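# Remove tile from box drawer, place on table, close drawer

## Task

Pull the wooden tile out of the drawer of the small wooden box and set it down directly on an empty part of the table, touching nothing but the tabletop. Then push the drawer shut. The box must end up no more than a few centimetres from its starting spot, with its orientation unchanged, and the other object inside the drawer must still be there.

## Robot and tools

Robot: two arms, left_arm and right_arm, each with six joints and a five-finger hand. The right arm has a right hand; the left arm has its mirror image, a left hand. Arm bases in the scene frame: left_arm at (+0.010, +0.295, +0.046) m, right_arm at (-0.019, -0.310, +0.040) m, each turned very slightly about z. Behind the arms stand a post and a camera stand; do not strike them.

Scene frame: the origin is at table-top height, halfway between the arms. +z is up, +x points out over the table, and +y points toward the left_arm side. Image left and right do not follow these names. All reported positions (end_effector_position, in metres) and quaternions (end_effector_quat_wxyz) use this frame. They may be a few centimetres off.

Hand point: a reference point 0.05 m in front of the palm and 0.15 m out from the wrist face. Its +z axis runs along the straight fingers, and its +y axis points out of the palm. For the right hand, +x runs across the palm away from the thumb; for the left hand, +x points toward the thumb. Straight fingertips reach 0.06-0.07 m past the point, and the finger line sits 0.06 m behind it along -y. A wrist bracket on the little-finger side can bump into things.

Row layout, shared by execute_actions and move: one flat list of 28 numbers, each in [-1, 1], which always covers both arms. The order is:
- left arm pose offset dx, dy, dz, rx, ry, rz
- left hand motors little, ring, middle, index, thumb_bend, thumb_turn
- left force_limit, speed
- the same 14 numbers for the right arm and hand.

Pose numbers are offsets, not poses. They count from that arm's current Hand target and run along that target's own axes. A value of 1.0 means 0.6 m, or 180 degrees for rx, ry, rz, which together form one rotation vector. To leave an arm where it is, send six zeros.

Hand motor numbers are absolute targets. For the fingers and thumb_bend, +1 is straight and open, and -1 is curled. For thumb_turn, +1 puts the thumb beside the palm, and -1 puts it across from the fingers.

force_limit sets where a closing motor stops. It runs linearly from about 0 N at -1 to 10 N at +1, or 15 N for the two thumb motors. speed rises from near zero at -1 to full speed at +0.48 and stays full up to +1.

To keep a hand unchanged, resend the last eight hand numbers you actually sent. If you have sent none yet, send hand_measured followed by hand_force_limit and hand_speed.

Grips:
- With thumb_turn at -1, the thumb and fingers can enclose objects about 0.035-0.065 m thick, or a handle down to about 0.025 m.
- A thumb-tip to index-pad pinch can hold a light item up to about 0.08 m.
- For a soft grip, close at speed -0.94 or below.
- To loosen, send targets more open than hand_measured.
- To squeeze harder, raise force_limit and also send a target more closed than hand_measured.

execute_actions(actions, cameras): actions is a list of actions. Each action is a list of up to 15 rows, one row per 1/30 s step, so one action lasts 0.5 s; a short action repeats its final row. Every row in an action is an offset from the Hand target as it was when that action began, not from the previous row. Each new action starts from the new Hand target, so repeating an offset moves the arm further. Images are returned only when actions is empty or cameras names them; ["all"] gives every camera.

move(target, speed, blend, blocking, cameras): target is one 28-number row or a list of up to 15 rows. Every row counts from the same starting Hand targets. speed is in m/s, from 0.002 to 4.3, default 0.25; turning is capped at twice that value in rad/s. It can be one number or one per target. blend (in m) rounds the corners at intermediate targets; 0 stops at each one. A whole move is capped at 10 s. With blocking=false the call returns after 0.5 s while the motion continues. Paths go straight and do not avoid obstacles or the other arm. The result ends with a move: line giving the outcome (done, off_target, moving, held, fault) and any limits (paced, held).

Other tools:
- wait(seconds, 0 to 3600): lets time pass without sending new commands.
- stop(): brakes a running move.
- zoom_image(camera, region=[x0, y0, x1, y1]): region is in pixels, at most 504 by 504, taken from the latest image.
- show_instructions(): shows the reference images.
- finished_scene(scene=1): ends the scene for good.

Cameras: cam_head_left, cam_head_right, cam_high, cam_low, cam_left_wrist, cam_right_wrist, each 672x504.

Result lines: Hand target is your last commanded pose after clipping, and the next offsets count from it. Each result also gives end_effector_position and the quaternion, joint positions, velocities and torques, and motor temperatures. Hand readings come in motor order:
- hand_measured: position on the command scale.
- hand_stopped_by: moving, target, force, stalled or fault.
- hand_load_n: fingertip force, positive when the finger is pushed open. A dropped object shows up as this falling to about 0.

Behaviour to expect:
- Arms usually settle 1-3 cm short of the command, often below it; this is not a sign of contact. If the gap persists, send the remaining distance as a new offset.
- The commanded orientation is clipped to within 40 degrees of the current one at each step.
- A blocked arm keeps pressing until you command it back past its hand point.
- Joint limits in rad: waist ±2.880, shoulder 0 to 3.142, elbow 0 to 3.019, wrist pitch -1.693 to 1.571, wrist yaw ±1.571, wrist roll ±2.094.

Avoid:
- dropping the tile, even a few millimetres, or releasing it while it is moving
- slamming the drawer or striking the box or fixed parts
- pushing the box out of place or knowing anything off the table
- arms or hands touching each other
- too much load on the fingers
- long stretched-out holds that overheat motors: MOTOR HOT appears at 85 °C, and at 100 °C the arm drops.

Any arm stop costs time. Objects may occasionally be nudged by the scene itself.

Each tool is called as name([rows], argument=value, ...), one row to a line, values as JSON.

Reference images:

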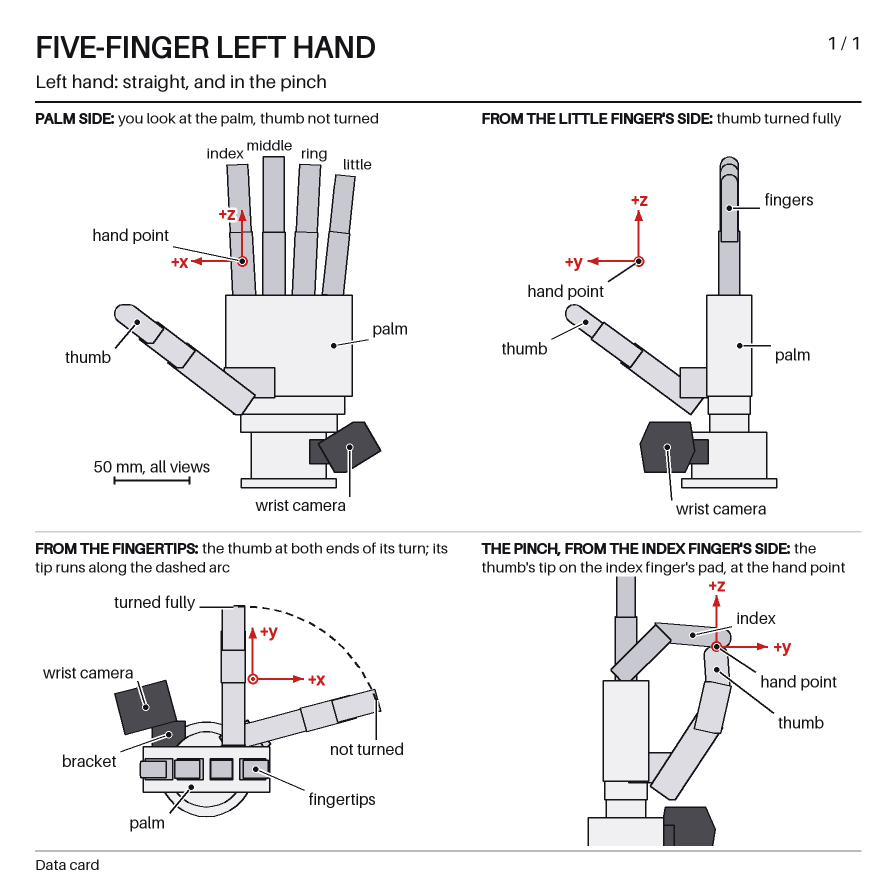

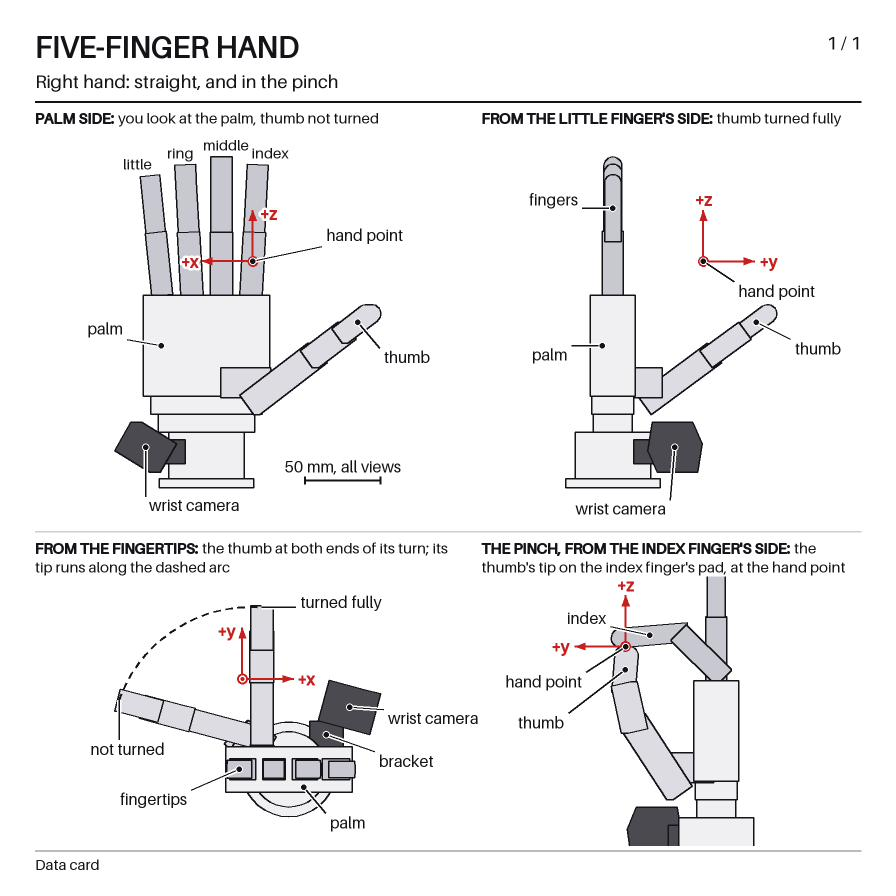

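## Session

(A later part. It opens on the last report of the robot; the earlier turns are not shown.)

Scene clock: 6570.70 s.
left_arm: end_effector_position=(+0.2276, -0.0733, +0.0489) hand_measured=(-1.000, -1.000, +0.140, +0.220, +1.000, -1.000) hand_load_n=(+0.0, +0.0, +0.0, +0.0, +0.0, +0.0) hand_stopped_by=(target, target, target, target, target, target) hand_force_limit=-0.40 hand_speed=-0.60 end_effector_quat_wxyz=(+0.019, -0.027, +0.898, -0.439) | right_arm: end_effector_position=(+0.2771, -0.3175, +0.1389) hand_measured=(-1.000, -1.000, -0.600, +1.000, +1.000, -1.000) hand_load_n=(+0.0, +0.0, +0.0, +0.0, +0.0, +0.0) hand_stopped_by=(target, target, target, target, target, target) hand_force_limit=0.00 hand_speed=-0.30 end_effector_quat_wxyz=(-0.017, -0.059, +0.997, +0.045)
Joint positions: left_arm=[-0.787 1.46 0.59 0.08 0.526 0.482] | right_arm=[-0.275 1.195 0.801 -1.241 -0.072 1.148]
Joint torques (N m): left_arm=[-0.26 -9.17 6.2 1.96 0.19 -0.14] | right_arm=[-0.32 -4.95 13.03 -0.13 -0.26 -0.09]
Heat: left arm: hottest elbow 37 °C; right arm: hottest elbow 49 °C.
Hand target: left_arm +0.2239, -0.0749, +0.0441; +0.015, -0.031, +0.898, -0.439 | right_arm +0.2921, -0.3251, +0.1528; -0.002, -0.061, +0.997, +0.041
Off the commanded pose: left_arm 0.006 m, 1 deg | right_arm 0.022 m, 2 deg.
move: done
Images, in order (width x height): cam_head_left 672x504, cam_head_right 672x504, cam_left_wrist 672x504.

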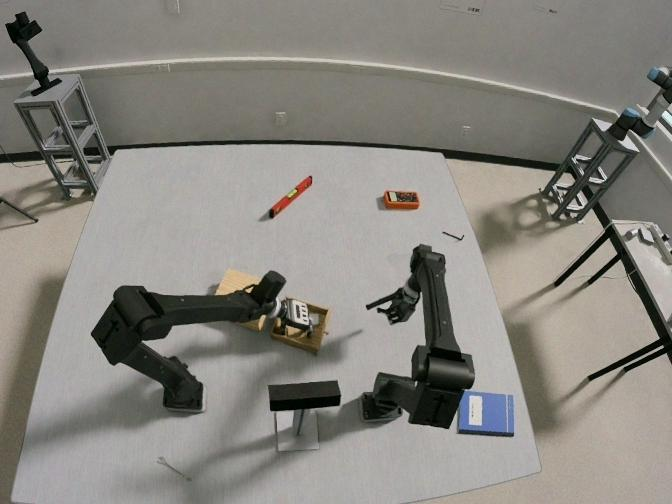

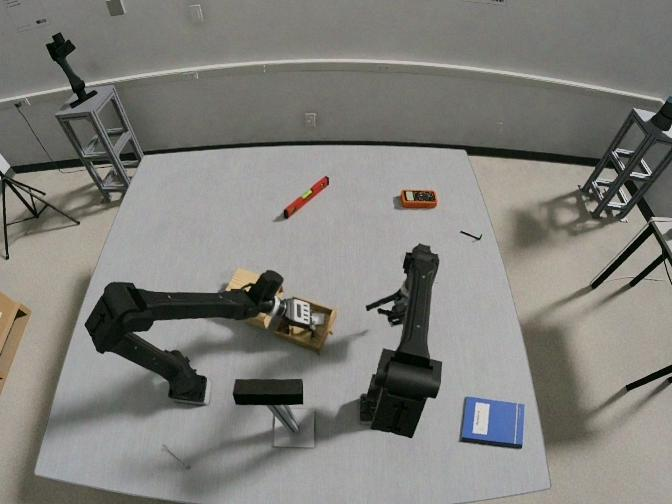

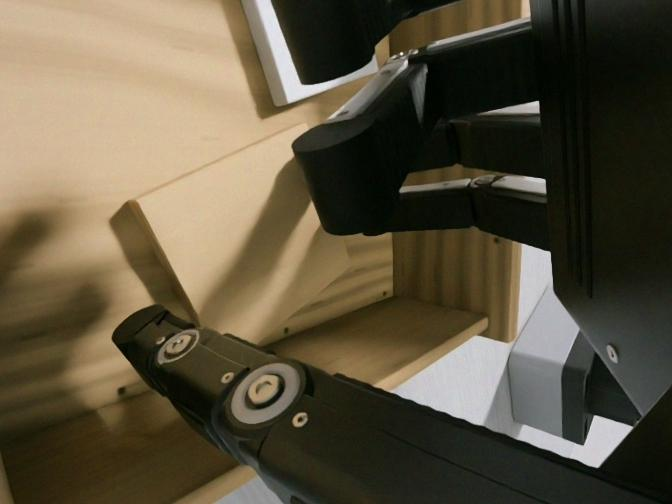

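move(target=[0,0,0,0,0,0,-1,-1,0.21,0.29,1,-1,-0.4,-0.6,0,0,0,0,0,0,-1,-1,-0.6,1,1,-1,0.0,-0.3])

move(target=[0,0.0113,0.0088,0,0,0,-1,-1,0.21,0.29,1,-1,-0.4,-0.6,0,0,0,0,0,0,-1,-1,-0.6,1,1,-1,0.0,-0.3], speed=0.05, cameras=["cam_left_wrist","cam_head_left","cam_head_right"])

zoom_image(camera="cam_head_left", region=[265, 300, 325, 360])

zoom_image(camera="cam_head_right", region=[275, 300, 335, 360])

Scene clock: 6590.90 s.
left_arm: end_effector_position=(+0.2277, -0.0734, +0.0490) hand_measured=(-1.000, -1.000, +0.210, +0.290, +1.000, -1.000) hand_load_n=(+0.0, +0.0, +0.0, +0.0, +0.0, +0.0) hand_stopped_by=(target, target, target, target, target, target) hand_force_limit=-0.40 hand_speed=-0.60 end_effector_quat_wxyz=(+0.019, -0.027, +0.898, -0.439) | right_arm: end_effector_position=(+0.2771, -0.3175, +0.1389) hand_measured=(-1.000, -1.000, -0.600, +1.000, +1.000, -1.000) hand_load_n=(+0.5, +0.0, +0.0, +0.0, +0.0, +0.0) hand_stopped_by=(target, target, target, target, target, target) hand_force_limit=0.00 hand_speed=-0.30 end_effector_quat_wxyz=(-0.017, -0.059, +0.997, +0.045)
Joint positions: left_arm=[-0.787 1.46 0.59 0.08 0.526 0.482] | right_arm=[-0.275 1.195 0.801 -1.241 -0.072 1.148]
Joint torques (N m): left_arm=[-0.5 -9.11 6.15 1.95 0.18 -0.14] | right_arm=[-0.32 -4.95 13.03 -0.13 -0.26 -0.09]
Heat: left arm: hottest elbow 37 °C; right arm: hottest elbow 49 °C.
Hand target: left_arm +0.2240, -0.0749, +0.0441; +0.016, -0.031, +0.898, -0.439 | right_arm +0.2921, -0.3251, +0.1528; -0.002, -0.061, +0.997, +0.041
Off the commanded pose: left_arm 0.006 m, 1 deg | right_arm 0.022 m, 2 deg.
move: done

Scene clock: 6591.57 s.
left_arm: end_effector_position=(+0.2284, -0.0741, +0.0418) hand_measured=(-1.000, -1.000, +0.210, +0.290, +1.000, -1.000) hand_load_n=(+0.0, +0.0, +0.0, +0.0, +0.0, +0.0) hand_stopped_by=(target, target, target, target, target, target) hand_force_limit=-0.40 hand_speed=-0.60 end_effector_quat_wxyz=(+0.020, -0.027, +0.897, -0.440) | right_arm: end_effector_position=(+0.2771, -0.3175, +0.1389) hand_measured=(-1.000, -1.000, -0.600, +1.000, +1.000, -1.000) hand_load_n=(+0.0, +0.0, +0.0, +0.0, +0.0, +0.0) hand_stopped_by=(target, target, target, target, target, target) hand_force_limit=0.00 hand_speed=-0.30 end_effector_quat_wxyz=(-0.017, -0.059, +0.997, +0.045)
Joint positions: left_arm=[-0.787 1.483 0.584 0.113 0.526 0.482] | right_arm=[-0.275 1.195 0.801 -1.241 -0.072 1.148]
Joint torques (N m): left_arm=[-0.38 -9 5.85 1.96 0.19 -0.13] | right_arm=[-0.32 -4.95 13.01 -0.14 -0.25 -0.1]
Heat: left arm: hottest elbow 37 °C; right arm: hottest elbow 49 °C.
Hand target: left_arm +0.2239, -0.0748, +0.0354; +0.015, -0.031, +0.898, -0.439 | right_arm +0.2921, -0.3251, +0.1528; -0.002, -0.061, +0.997, +0.041
Off the commanded pose: left_arm 0.008 m, 1 deg | right_arm 0.022 m, 2 deg.
move: done
Images, in order (width x height): cam_head_left 672x504, cam_head_right 672x504, cam_left_wrist 672x504.

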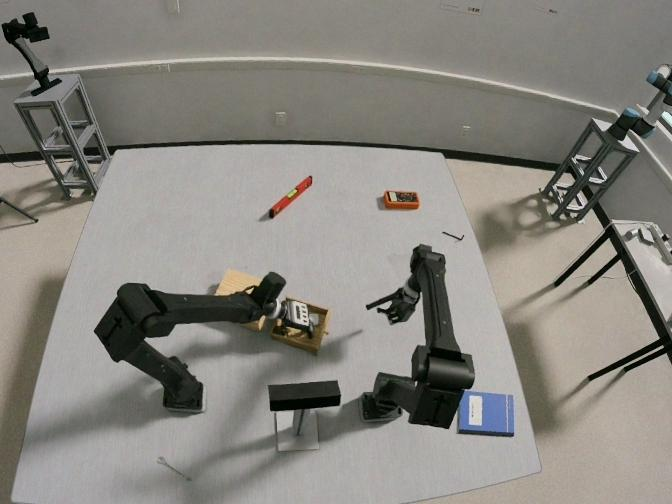

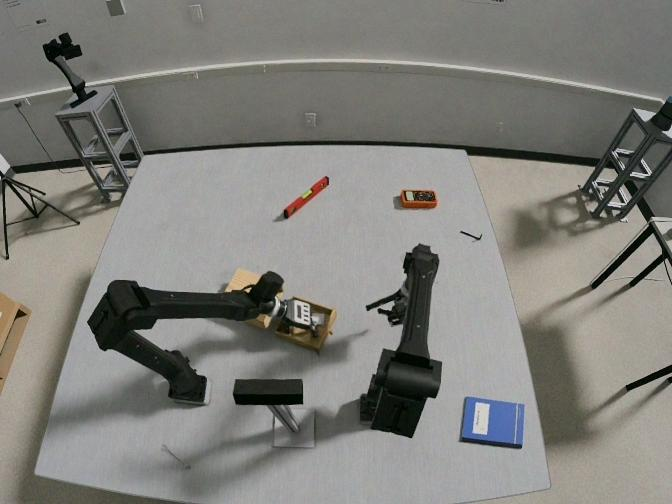

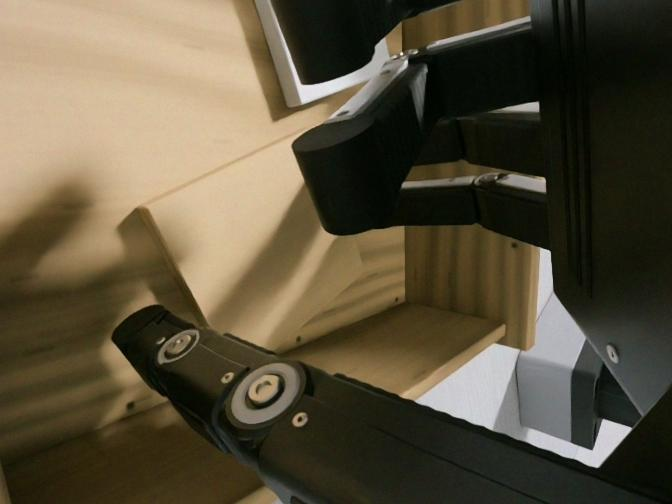

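Scaled by 8.400 from the camera's image (finer frame: 960x720).

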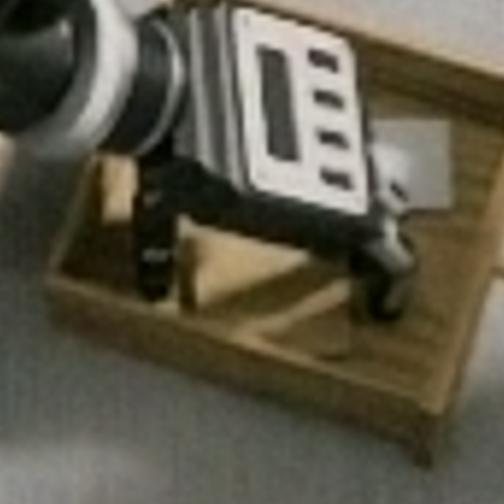

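Scaled by 8.400 from the camera's image (finer frame: 960x720).

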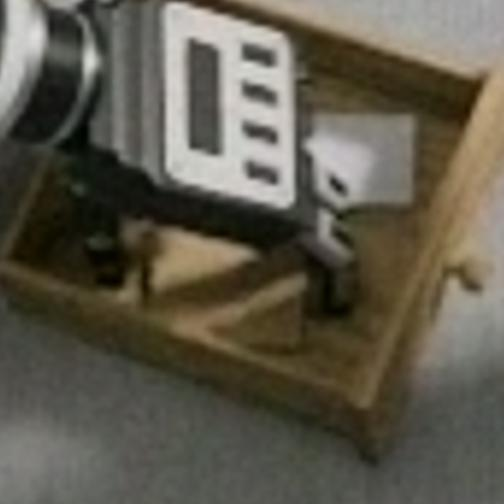

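move(target=[0,0,0,0,0,0,-1,-1,-0.2,-0.12,1,-1,-0.4,-0.94,0,0,0,0,0,0,-1,-1,-0.6,1,1,-1,0.0,-0.3], cameras=["cam_left_wrist","cam_head_left"])

zoom_image(camera="cam_head_left", region=[265, 300, 325, 360])

Scene clock: 6602.90 s.
left_arm: end_effector_position=(+0.2284, -0.0741, +0.0418) hand_measured=(-1.000, -1.000, -0.200, -0.120, +1.000, -1.000) hand_load_n=(+0.0, +0.0, +0.0, +0.0, +0.0, +0.0) hand_stopped_by=(target, target, target, target, target, target) hand_force_limit=-0.40 hand_speed=-0.94 end_effector_quat_wxyz=(+0.020, -0.027, +0.897, -0.440) | right_arm: end_effector_position=(+0.2771, -0.3175, +0.1389) hand_measured=(-1.000, -1.000, -0.600, +1.000, +1.000, -1.000) hand_load_n=(+0.0, +0.0, +0.0, +0.0, +0.0, +0.5) hand_stopped_by=(target, target, target, target, target, target) hand_force_limit=0.00 hand_speed=-0.30 end_effector_quat_wxyz=(-0.017, -0.059, +0.997, +0.045)
Joint positions: left_arm=[-0.787 1.483 0.584 0.113 0.526 0.482] | right_arm=[-0.275 1.195 0.801 -1.241 -0.072 1.148]
Joint torques (N m): left_arm=[-0.21 -9 5.83 1.98 0.18 -0.13] | right_arm=[-0.38 -4.95 13.03 -0.13 -0.25 -0.1]
Heat: left arm: hottest elbow 37 °C; right arm: hottest elbow 49 °C.
Hand target: left_arm +0.2239, -0.0748, +0.0354; +0.015, -0.031, +0.898, -0.439 | right_arm +0.2921, -0.3251, +0.1528; -0.002, -0.061, +0.997, +0.041
Off the commanded pose: left_arm 0.008 m, 1 deg | right_arm 0.022 m, 2 deg.
move: done
Images, in order (width x height): cam_head_left 672x504, cam_left_wrist 672x504.

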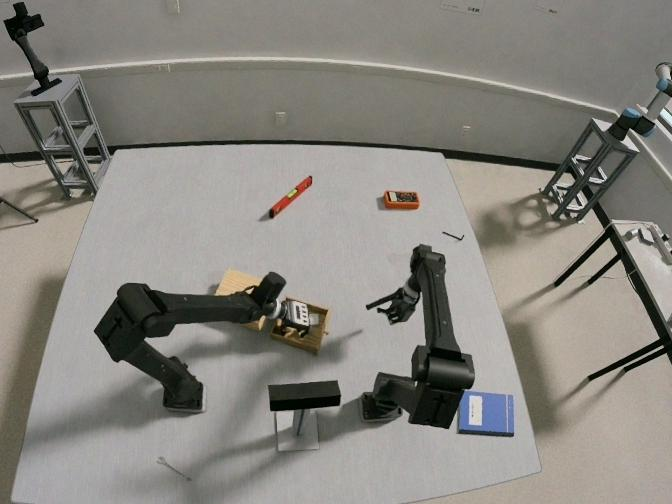

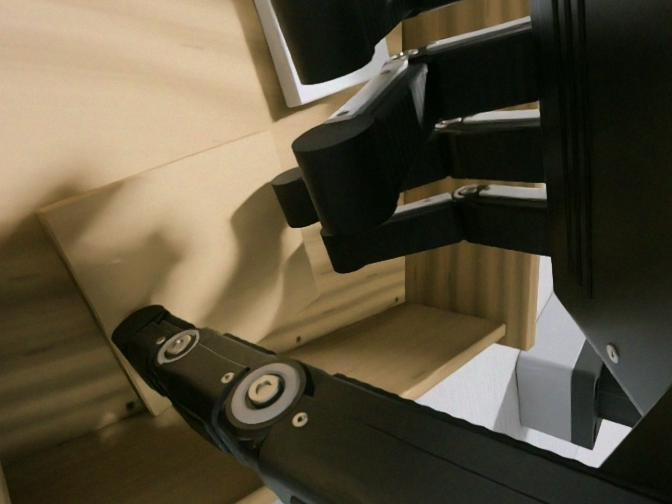

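Scaled by 8.400 from the camera's image (finer frame: 960x720).

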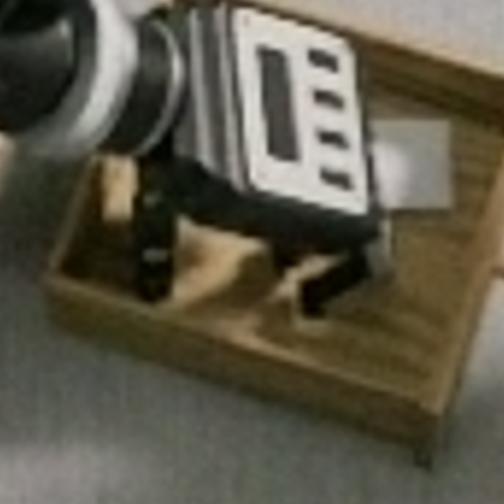

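move(target=[0,0,0,0,0,0,-1,-1,0.2,0.28,1,-1,-0.4,-0.6,0,0,0,0,0,0,-1,-1,-0.6,1,1,-1,0.0,-0.3])

move(target=[0.0028,-0.0192,0.0355,0,0,0,-1,-1,0.2,0.28,1,-1,-0.4,-0.6,0,0,0,0,0,0,-1,-1,-0.6,1,1,-1,0.0,-0.3], speed=0.05, cameras=["cam_left_wrist","cam_head_left"])

zoom_image(camera="cam_head_left", region=[265, 300, 325, 360])

Scene clock: 6632.50 s.
left_arm: end_effector_position=(+0.2284, -0.0741, +0.0418) hand_measured=(-1.000, -1.000, +0.200, +0.280, +1.000, -1.000) hand_load_n=(+0.0, +0.0, +0.0, +0.0, +0.0, +0.0) hand_stopped_by=(target, target, target, target, target, target) hand_force_limit=-0.40 hand_speed=-0.60 end_effector_quat_wxyz=(+0.020, -0.027, +0.897, -0.440) | right_arm: end_effector_position=(+0.2771, -0.3175, +0.1389) hand_measured=(-1.000, -1.000, -0.600, +1.000, +1.000, -1.000) hand_load_n=(+0.0, +0.0, +0.0, +0.0, +0.0, +0.0) hand_stopped_by=(target, target, target, target, target, target) hand_force_limit=0.00 hand_speed=-0.30 end_effector_quat_wxyz=(-0.017, -0.059, +0.997, +0.045)
Joint positions: left_arm=[-0.787 1.483 0.584 0.113 0.526 0.482] | right_arm=[-0.275 1.195 0.801 -1.241 -0.072 1.148]
Joint torques (N m): left_arm=[-0.38 -9.11 5.85 1.94 0.18 -0.14] | right_arm=[-0.32 -4.95 13.03 -0.14 -0.25 -0.09]
Heat: left arm: hottest elbow 36 °C; right arm: hottest elbow 49 °C.
Hand target: left_arm +0.2239, -0.0748, +0.0354; +0.015, -0.031, +0.898, -0.439 | right_arm +0.2921, -0.3251, +0.1528; -0.002, -0.061, +0.997, +0.041
Off the commanded pose: left_arm 0.008 m, 1 deg | right_arm 0.022 m, 2 deg.
move: done

Scene clock: 6633.50 s.
left_arm: end_effector_position=(+0.2240, -0.0926, +0.0399) hand_measured=(-1.000, -1.000, +0.200, +0.280, +1.000, -1.000) hand_load_n=(+0.0, +0.0, -0.5, +0.0, +0.0, +0.5) hand_stopped_by=(target, target, target, target, target, target) hand_force_limit=-0.40 hand_speed=-0.60 end_effector_quat_wxyz=(+0.022, -0.026, +0.895, -0.445) | right_arm: end_effector_position=(+0.2771, -0.3175, +0.1389) hand_measured=(-1.000, -1.000, -0.600, +1.000, +1.000, -1.000) hand_load_n=(+0.0, +0.0, +0.0, +0.0, +0.0, +0.0) hand_stopped_by=(target, target, target, target, target, target) hand_force_limit=0.00 hand_speed=-0.30 end_effector_quat_wxyz=(-0.017, -0.059, +0.997, +0.045)
Joint positions: left_arm=[-0.83 1.514 0.6 0.157 0.499 0.444] | right_arm=[-0.275 1.195 0.801 -1.241 -0.072 1.148]
Joint torques (N m): left_arm=[-0.32 -7.47 7.91 1.4 -0.04 -0.13] | right_arm=[-0.32 -4.95 13.03 -0.16 -0.26 -0.1]
Heat: left arm: hottest elbow 36 °C; right arm: hottest elbow 49 °C.
Hand target: left_arm +0.2240, -0.0988, +0.0315; +0.015, -0.031, +0.898, -0.439 | right_arm +0.2921, -0.3251, +0.1528; -0.002, -0.061, +0.997, +0.041
Off the commanded pose: left_arm 0.010 m, 1 deg | right_arm 0.022 m, 2 deg.
move: done
Images, in order (width x height): cam_head_left 672x504, cam_left_wrist 672x504.

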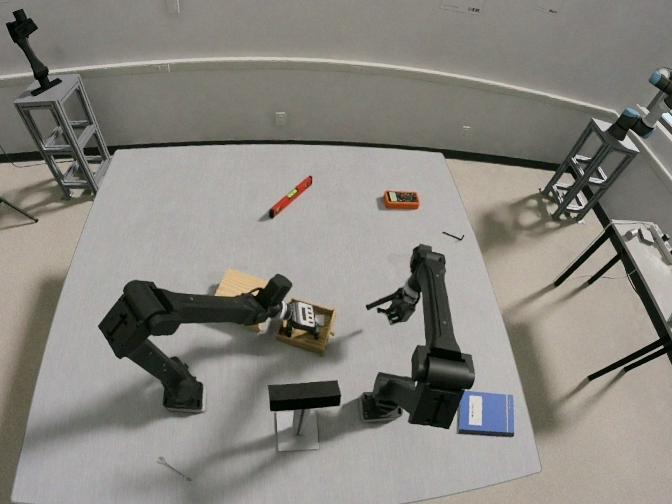

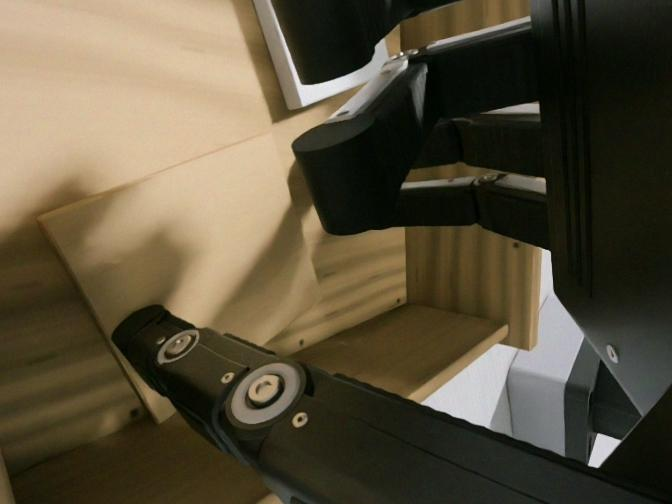

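Scaled by 8.400 from the camera's image (finer frame: 960x720).

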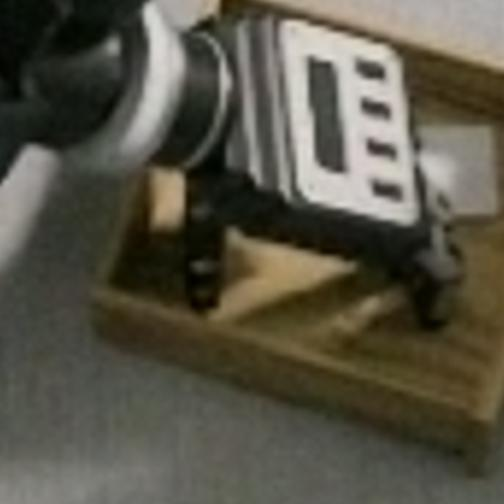

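move(target=[0,-0.118,-0.0924,0,0,0,-1,-1,0.20,0.28,1,-1,-0.4,-0.6,0,0,0,0,0,0,-1,-1,-0.6,1,1,-1,0.0,-0.3], speed=0.12, cameras=["cam_high","cam_head_left"])

Scene clock: 6705.60 s.
left_arm: end_effector_position=(+0.2170, -0.0837, +0.1030) hand_measured=(-1.000, -1.000, +0.200, +0.280, +1.000, -1.000) hand_load_n=(+0.0, +0.0, +0.0, +0.0, +0.0, +0.0) hand_stopped_by=(target, target, target, target, target, target) hand_force_limit=-0.40 hand_speed=-0.60 end_effector_quat_wxyz=(+0.010, -0.034, +0.903, -0.427) | right_arm: end_effector_position=(+0.2771, -0.3175, +0.1389) hand_measured=(-1.000, -1.000, -0.600, +1.000, +1.000, -1.000) hand_load_n=(+0.0, +0.0, +0.0, +0.0, +0.0, +0.0) hand_stopped_by=(target, target, target, target, target, target) hand_force_limit=0.00 hand_speed=-0.30 end_effector_quat_wxyz=(-0.017, -0.059, +0.997, +0.045)
Joint positions: left_arm=[-0.83 1.335 0.672 -0.142 0.494 0.443] | right_arm=[-0.275 1.195 0.801 -1.241 -0.072 1.148]
Joint torques (N m): left_arm=[-0.5 -10.23 11.4 0.88 0.18 -0.11] | right_arm=[-0.32 -4.95 13.01 -0.14 -0.26 -0.09]
Heat: left arm: hottest elbow 38 °C; right arm: hottest elbow 49 °C.
Hand target: left_arm +0.2239, -0.0986, +0.1214; +0.015, -0.031, +0.898, -0.439 | right_arm +0.2921, -0.3251, +0.1528; -0.002, -0.061, +0.997, +0.041
Off the commanded pose: left_arm 0.025 m, 2 deg | right_arm 0.022 m, 2 deg.
move: off_target (left_arm)
Images, in order (width x height): cam_head_left 672x504, cam_high 672x504.

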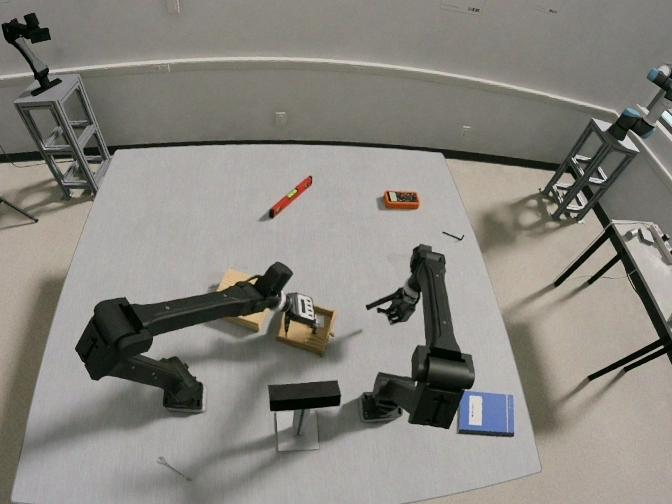

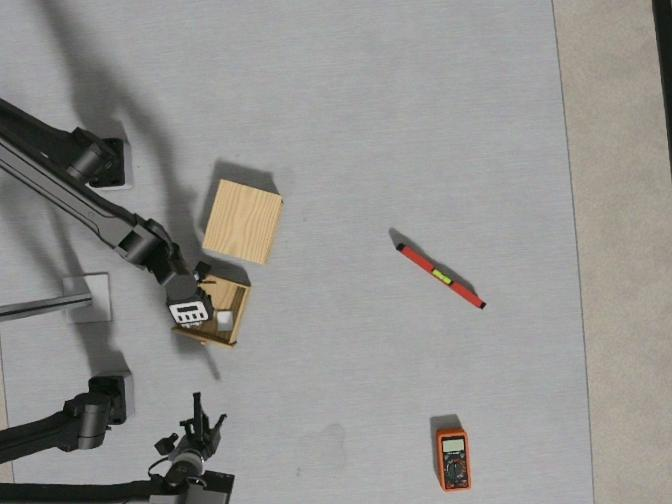

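move([
  [0,-0.105,-0.082,0,0,0,-1,-1,0.20,0.28,1,-1,-0.4,-0.6,0,0,0,0,0,0,-1,-1,-0.6,1,1,-1,0.0,-0.3],
  [-0.0825,0.1533,-0.4667,0,0,0,-1,-1,0.20,0.28,1,-1,-0.4,-0.6,0,0,0,0,0,0,-1,-1,-0.6,1,1,-1,0.0,-0.3],
], speed=0.25, blend=0.03, cameras=["cam_high"])

zoom_image(camera="cam_high", region=[160, 240, 260, 360])

Scene clock: 6720.23 s.
left_arm: end_effector_position=(+0.2377, +0.1794, +0.2057) hand_measured=(-1.000, -1.000, +0.200, +0.280, +1.000, -1.000) hand_load_n=(+0.0, +0.0, +0.0, +0.0, +0.0, +0.0) hand_stopped_by=(target, target, target, target, target, target) hand_force_limit=-0.40 hand_speed=-0.60 end_effector_quat_wxyz=(-0.001, -0.040, +0.898, -0.437) | right_arm: end_effector_position=(+0.2771, -0.3175, +0.1389) hand_measured=(-1.000, -1.000, -0.600, +1.000, +1.000, -1.000) hand_load_n=(+0.0, +0.0, +0.0, +0.0, +0.0, +0.0) hand_stopped_by=(target, target, target, target, target, target) hand_force_limit=0.00 hand_speed=-0.30 end_effector_quat_wxyz=(-0.017, -0.059, +0.997, +0.045)
Joint positions: left_arm=[0.031 1.021 0.785 -1.294 0.904 1.474] | right_arm=[-0.275 1.195 0.801 -1.241 -0.072 1.148]
Joint torques (N m): left_arm=[0.97 -3.55 12.74 -0.27 0.73 0.1] | right_arm=[-0.38 -4.95 13.04 -0.14 -0.26 -0.09]
Heat: left arm: hottest elbow 38 °C; right arm: hottest elbow 49 °C.
Hand target: left_arm +0.2540, +0.1816, +0.2208; +0.015, -0.031, +0.898, -0.439 | right_arm +0.2921, -0.3251, +0.1528; -0.002, -0.061, +0.997, +0.041
Off the commanded pose: left_arm 0.023 m, 2 deg | right_arm 0.022 m, 2 deg.
move: off_target (left_arm)

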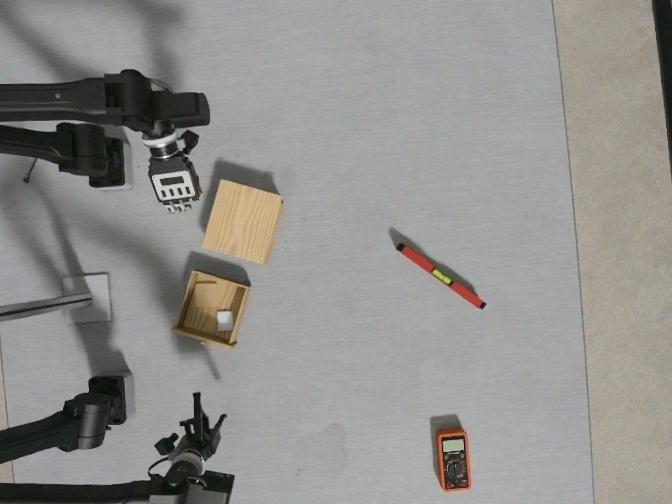

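Scaled by 4.200 from the camera's image (finer frame: 960x720).

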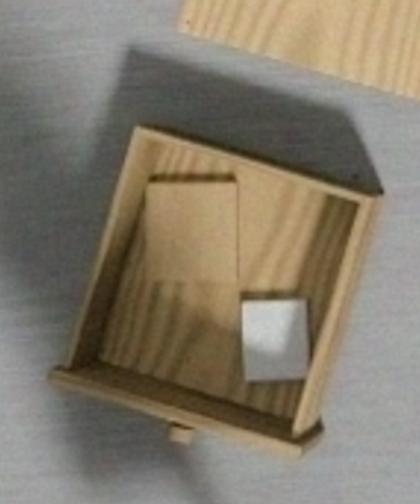

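move(target=[-0.0533,-0.024,-0.0775,0,0,0,-1,-1,0.20,0.28,1,-1,-0.4,-0.6,0.0085,0.6122,0.0470,0,0,0,-1,-1,-0.6,1,1,-1,0.0,-0.3], speed=0.2, cameras=["cam_high","cam_head_left","cam_head_right","cam_right_wrist"])

zoom_image(camera="cam_head_right", region=[250, 270, 350, 370])

zoom_image(camera="cam_high", region=[160, 240, 260, 360])

Scene clock: 6791.80 s.
left_arm: end_effector_position=(+0.2690, +0.2074, +0.2472) hand_measured=(-1.000, -1.000, +0.200, +0.280, +1.000, -1.000) hand_load_n=(+0.0, +0.0, +0.0, +0.0, +0.0, +0.0) hand_stopped_by=(target, target, target, target, target, target) hand_force_limit=-0.40 hand_speed=-0.60 end_effector_quat_wxyz=(+0.000, -0.039, +0.898, -0.439) | right_arm: end_effector_position=(+0.2304, +0.0224, +0.1379) hand_measured=(-1.000, -1.000, -0.600, +1.000, +1.000, -1.000) hand_load_n=(+0.0, +0.0, +0.5, +0.0, +0.0, +0.0) hand_stopped_by=(target, target, target, target, target, target) hand_force_limit=0.00 hand_speed=-0.30 end_effector_quat_wxyz=(-0.039, -0.125, +0.990, +0.050)
Joint positions: left_arm=[0.128 1.12 0.961 -1.496 0.906 1.634] | right_arm=[0.807 1.351 0.933 -1.153 -0.128 2.101]
Joint torques (N m): left_arm=[0.91 -5.13 12.6 -0.5 0.71 0.11] | right_arm=[1.32 -7.77 13.26 0.39 -0.21 0.13]
Heat: left arm: hottest elbow 44 °C; right arm: hottest elbow 49 °C.
Hand target: left_arm +0.2840, +0.2115, +0.2608; +0.015, -0.031, +0.898, -0.439 | right_arm +0.2419, +0.0399, +0.1548; -0.002, -0.061, +0.997, +0.041
Off the commanded pose: left_arm 0.021 m, 2 deg | right_arm 0.027 m, 9 deg.
joint sent to its limit (right arm) — joint 6 (wrist roll), upper limit. The joint targets are off in orientation, not in position.
move: off_target (left_arm, right_arm)
Images, in order (width x height): cam_head_left 672x504, cam_head_right 672x504, cam_high 672x504, cam_right_wrist 672x504.

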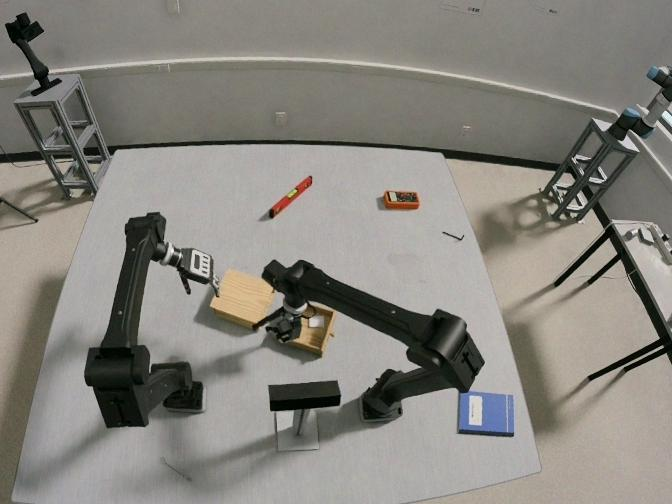

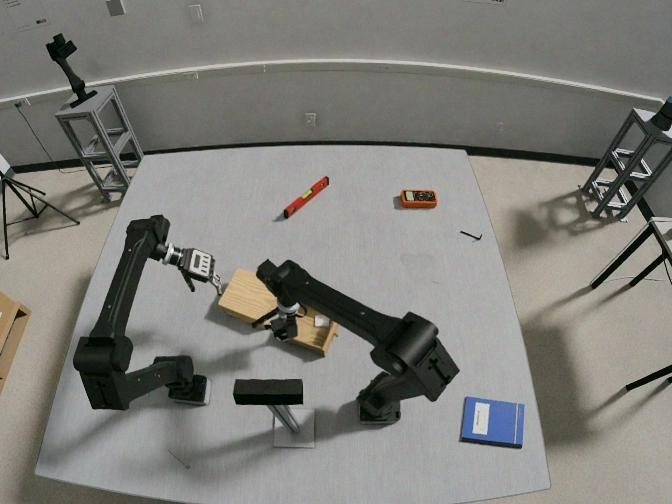

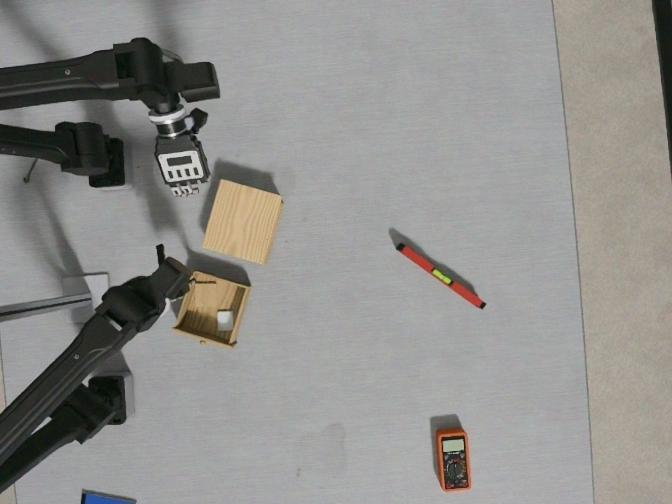

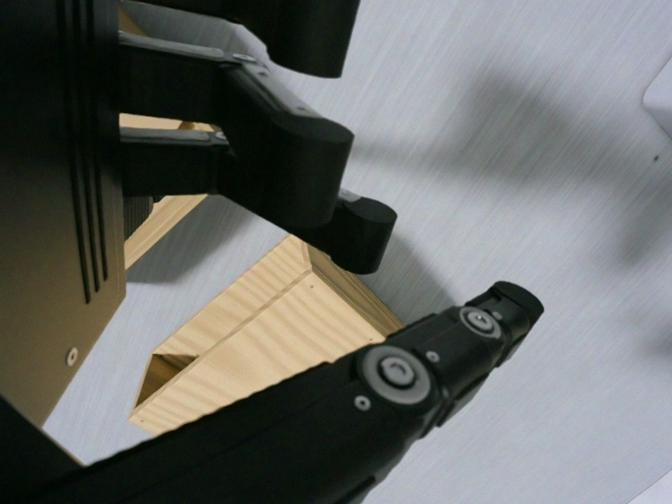

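Scaled by 5.040 from the camera's image (finer frame: 960x720).

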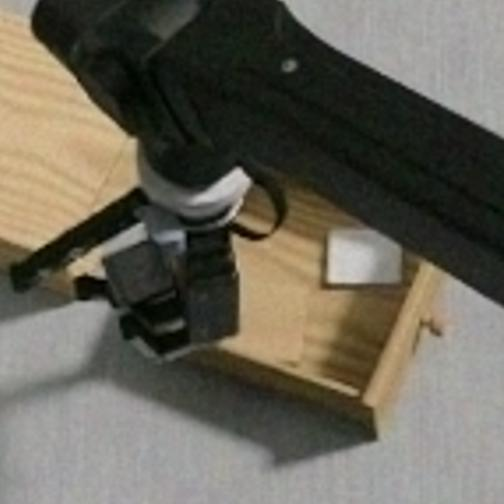

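Scaled by 4.200 from the camera's image (finer frame: 960x720).

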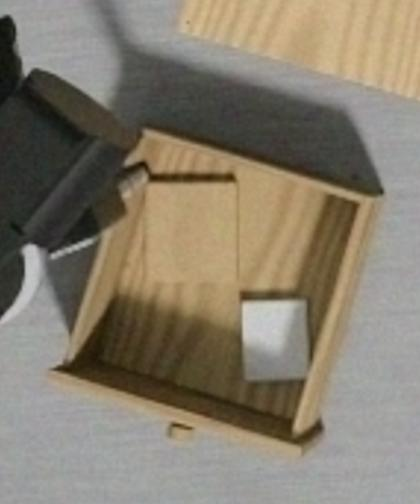

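move(target=[0,0,0,0,0,0,-1,-1,0.20,0.28,1,-1,-0.4,-0.6,0.0232,0.0079,0.0006,-0.0001,0.0091,-0.1106,-1,-1,-0.6,1,1,-1,0.0,-0.3], speed=0.15, cameras=["cam_high","cam_head_left","cam_head_right"])

zoom_image(camera="cam_head_right", region=[250, 270, 350, 370])

zoom_image(camera="cam_high", region=[160, 240, 260, 360])

Scene clock: 6829.93 s.
left_arm: end_effector_position=(+0.2690, +0.2074, +0.2472) hand_measured=(-1.000, -1.000, +0.200, +0.280, +1.000, -1.000) hand_load_n=(+0.0, +0.0, +0.0, +0.0, +0.5, +0.0) hand_stopped_by=(target, target, target, target, target, target) hand_force_limit=-0.40 hand_speed=-0.60 end_effector_quat_wxyz=(+0.000, -0.039, +0.898, -0.439) | right_arm: end_effector_position=(+0.2214, +0.0265, +0.1406) hand_measured=(-1.000, -1.000, -0.600, +1.000, +1.000, -1.000) hand_load_n=(+0.0, +0.0, +0.0, +0.0, +0.0, +0.0) hand_stopped_by=(target, target, target, target, target, target) hand_force_limit=0.00 hand_speed=-0.30 end_effector_quat_wxyz=(-0.021, -0.218, +0.975, +0.033)
Joint positions: left_arm=[0.128 1.12 0.961 -1.496 0.906 1.635] | right_arm=[0.831 1.357 0.952 -1.165 -0.079 1.935]
Joint torques (N m): left_arm=[1.08 -5.25 12.56 -0.46 0.72 0.14] | right_arm=[1.67 -7.47 13.27 0.02 -0.14 -0.08]
Heat: left arm: hottest elbow 44 °C; right arm: hottest elbow 52 °C.
Hand target: left_arm +0.2840, +0.2115, +0.2608; +0.015, -0.031, +0.898, -0.439 | right_arm +0.2275, +0.0429, +0.1547; -0.009, -0.233, +0.972, +0.040
Off the commanded pose: left_arm 0.021 m, 2 deg | right_arm 0.023 m, 2 deg.
move: off_target (right_arm)
Images, in order (width x height): cam_head_left 672x504, cam_head_right 672x504, cam_high 672x504.

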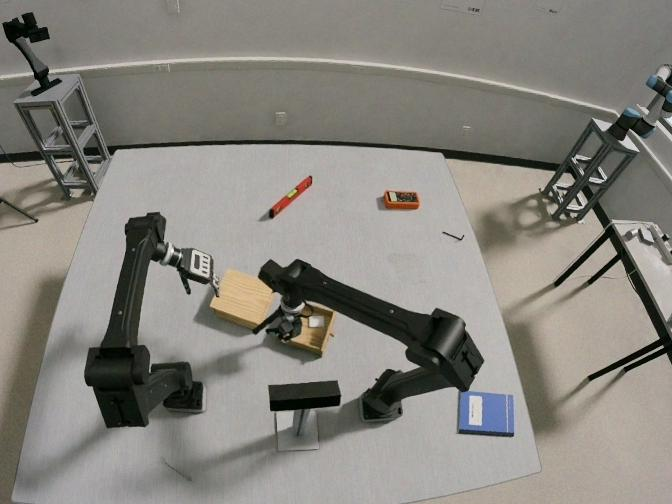

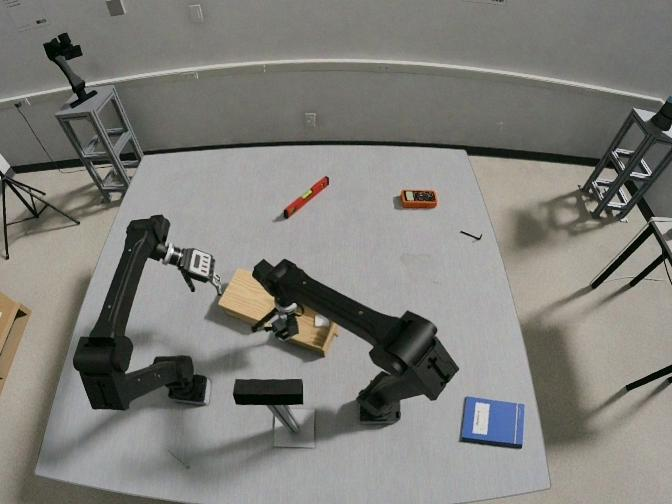

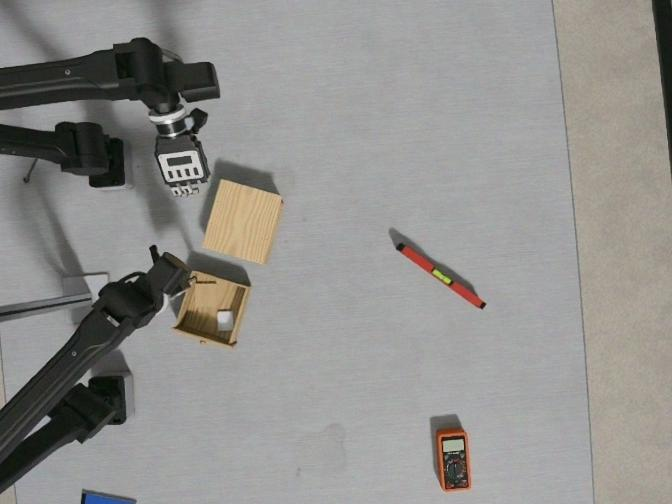

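Scaled by 5.040 from the camera's image (finer frame: 960x720).

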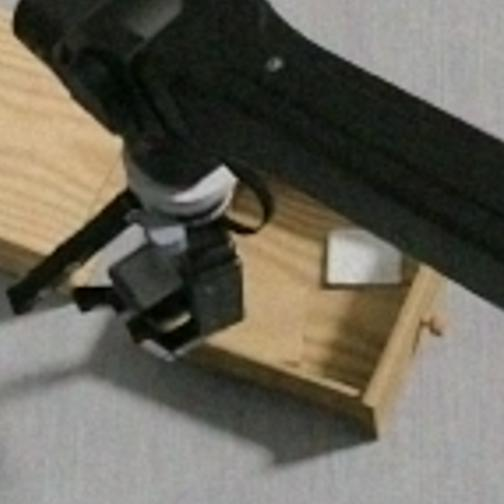

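Scaled by 4.200 from the camera's image (finer frame: 960x720).

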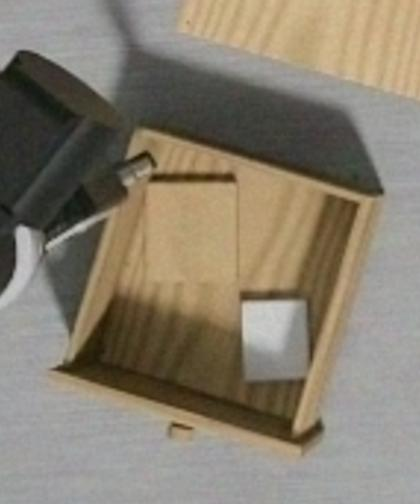

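move(target=[0,0,0,0,0,0,-1,-1,0.20,0.28,1,-1,-0.4,-0.6,0.0170,-0.0349,0.0634,0,0,0,-1,-1,-0.6,1,1,-1,0.0,-0.3], speed=0.08, cameras=["cam_high","cam_head_left","cam_head_right"])

zoom_image(camera="cam_head_left", region=[260, 280, 345, 365])

zoom_image(camera="cam_high", region=[180, 260, 230, 310])

Scene clock: 6891.00 s.
left_arm: end_effector_position=(+0.2690, +0.2074, +0.2472) hand_measured=(-1.000, -1.000, +0.200, +0.280, +1.000, -1.000) hand_load_n=(+0.0, +0.0, +0.0, +0.0, +0.0, +0.0) hand_stopped_by=(target, target, target, target, target, target) hand_force_limit=-0.40 hand_speed=-0.60 end_effector_quat_wxyz=(+0.000, -0.039, +0.898, -0.439) | right_arm: end_effector_position=(+0.2211, +0.0255, +0.1180) hand_measured=(-1.000, -1.000, -0.600, +1.000, +1.000, -1.000) hand_load_n=(+0.0, +0.5, +0.5, +0.0, +0.0, +0.0) hand_stopped_by=(target, target, target, target, target, target) hand_force_limit=0.00 hand_speed=-0.30 end_effector_quat_wxyz=(-0.010, -0.234, +0.971, +0.040)
Joint positions: left_arm=[0.128 1.12 0.961 -1.496 0.906 1.635] | right_arm=[0.825 1.371 0.896 -1.07 -0.079 1.898]
Joint torques (N m): left_arm=[0.91 -5.13 12.63 -0.44 0.71 0.14] | right_arm=[-0.67 -7.77 8.76 0.69 -0.17 -0.11]
Motor temperatures (°C): left_arm=[26 27 45 27 27 29] | right_arm=[29 29 50 24 26 29]
Heat: left arm: hottest elbow 45 °C; right arm: hottest elbow 50 °C.
Hand target: left_arm +0.2840, +0.2115, +0.2608; +0.015, -0.031, +0.898, -0.439 | right_arm +0.2265, +0.0226, +0.1153; -0.009, -0.233, +0.972, +0.040
Off the commanded pose: left_arm 0.021 m, 2 deg | right_arm 0.007 m, 0 deg.
move: done
Images, in order (width x height): cam_head_left 672x504, cam_head_right 672x504, cam_high 672x504.

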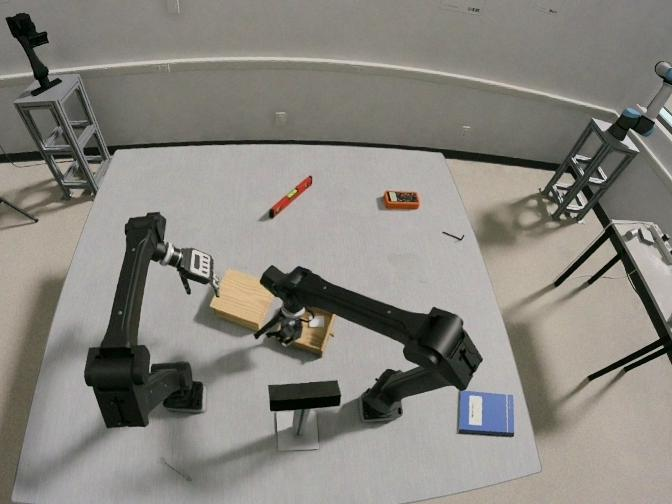

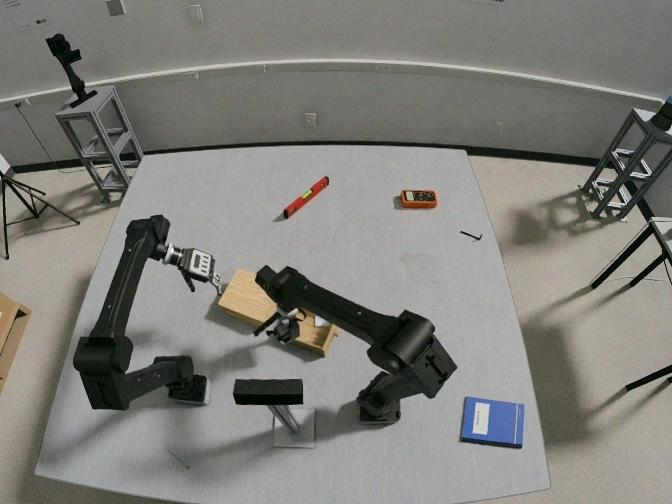

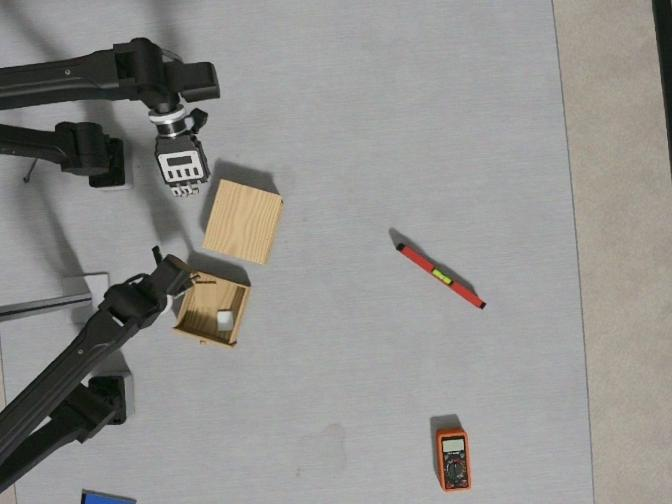

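Scaled by 5.929 from the camera's image (finer frame: 960x720).

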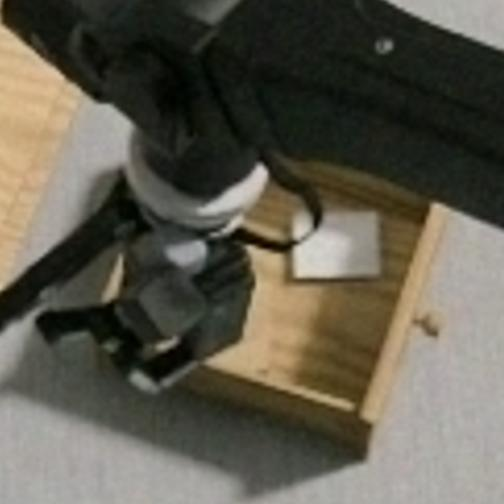

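Scaled by 10.080 from the camera's image (finer frame: 960x720).

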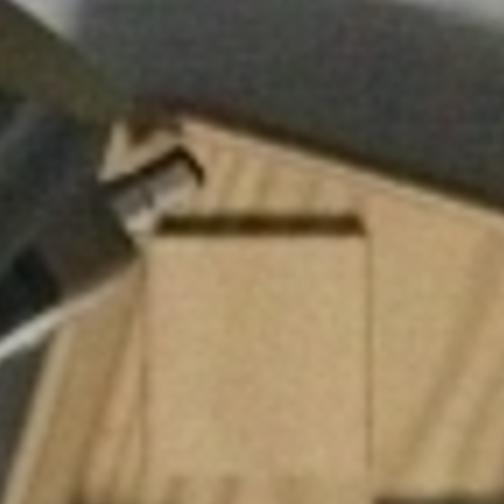

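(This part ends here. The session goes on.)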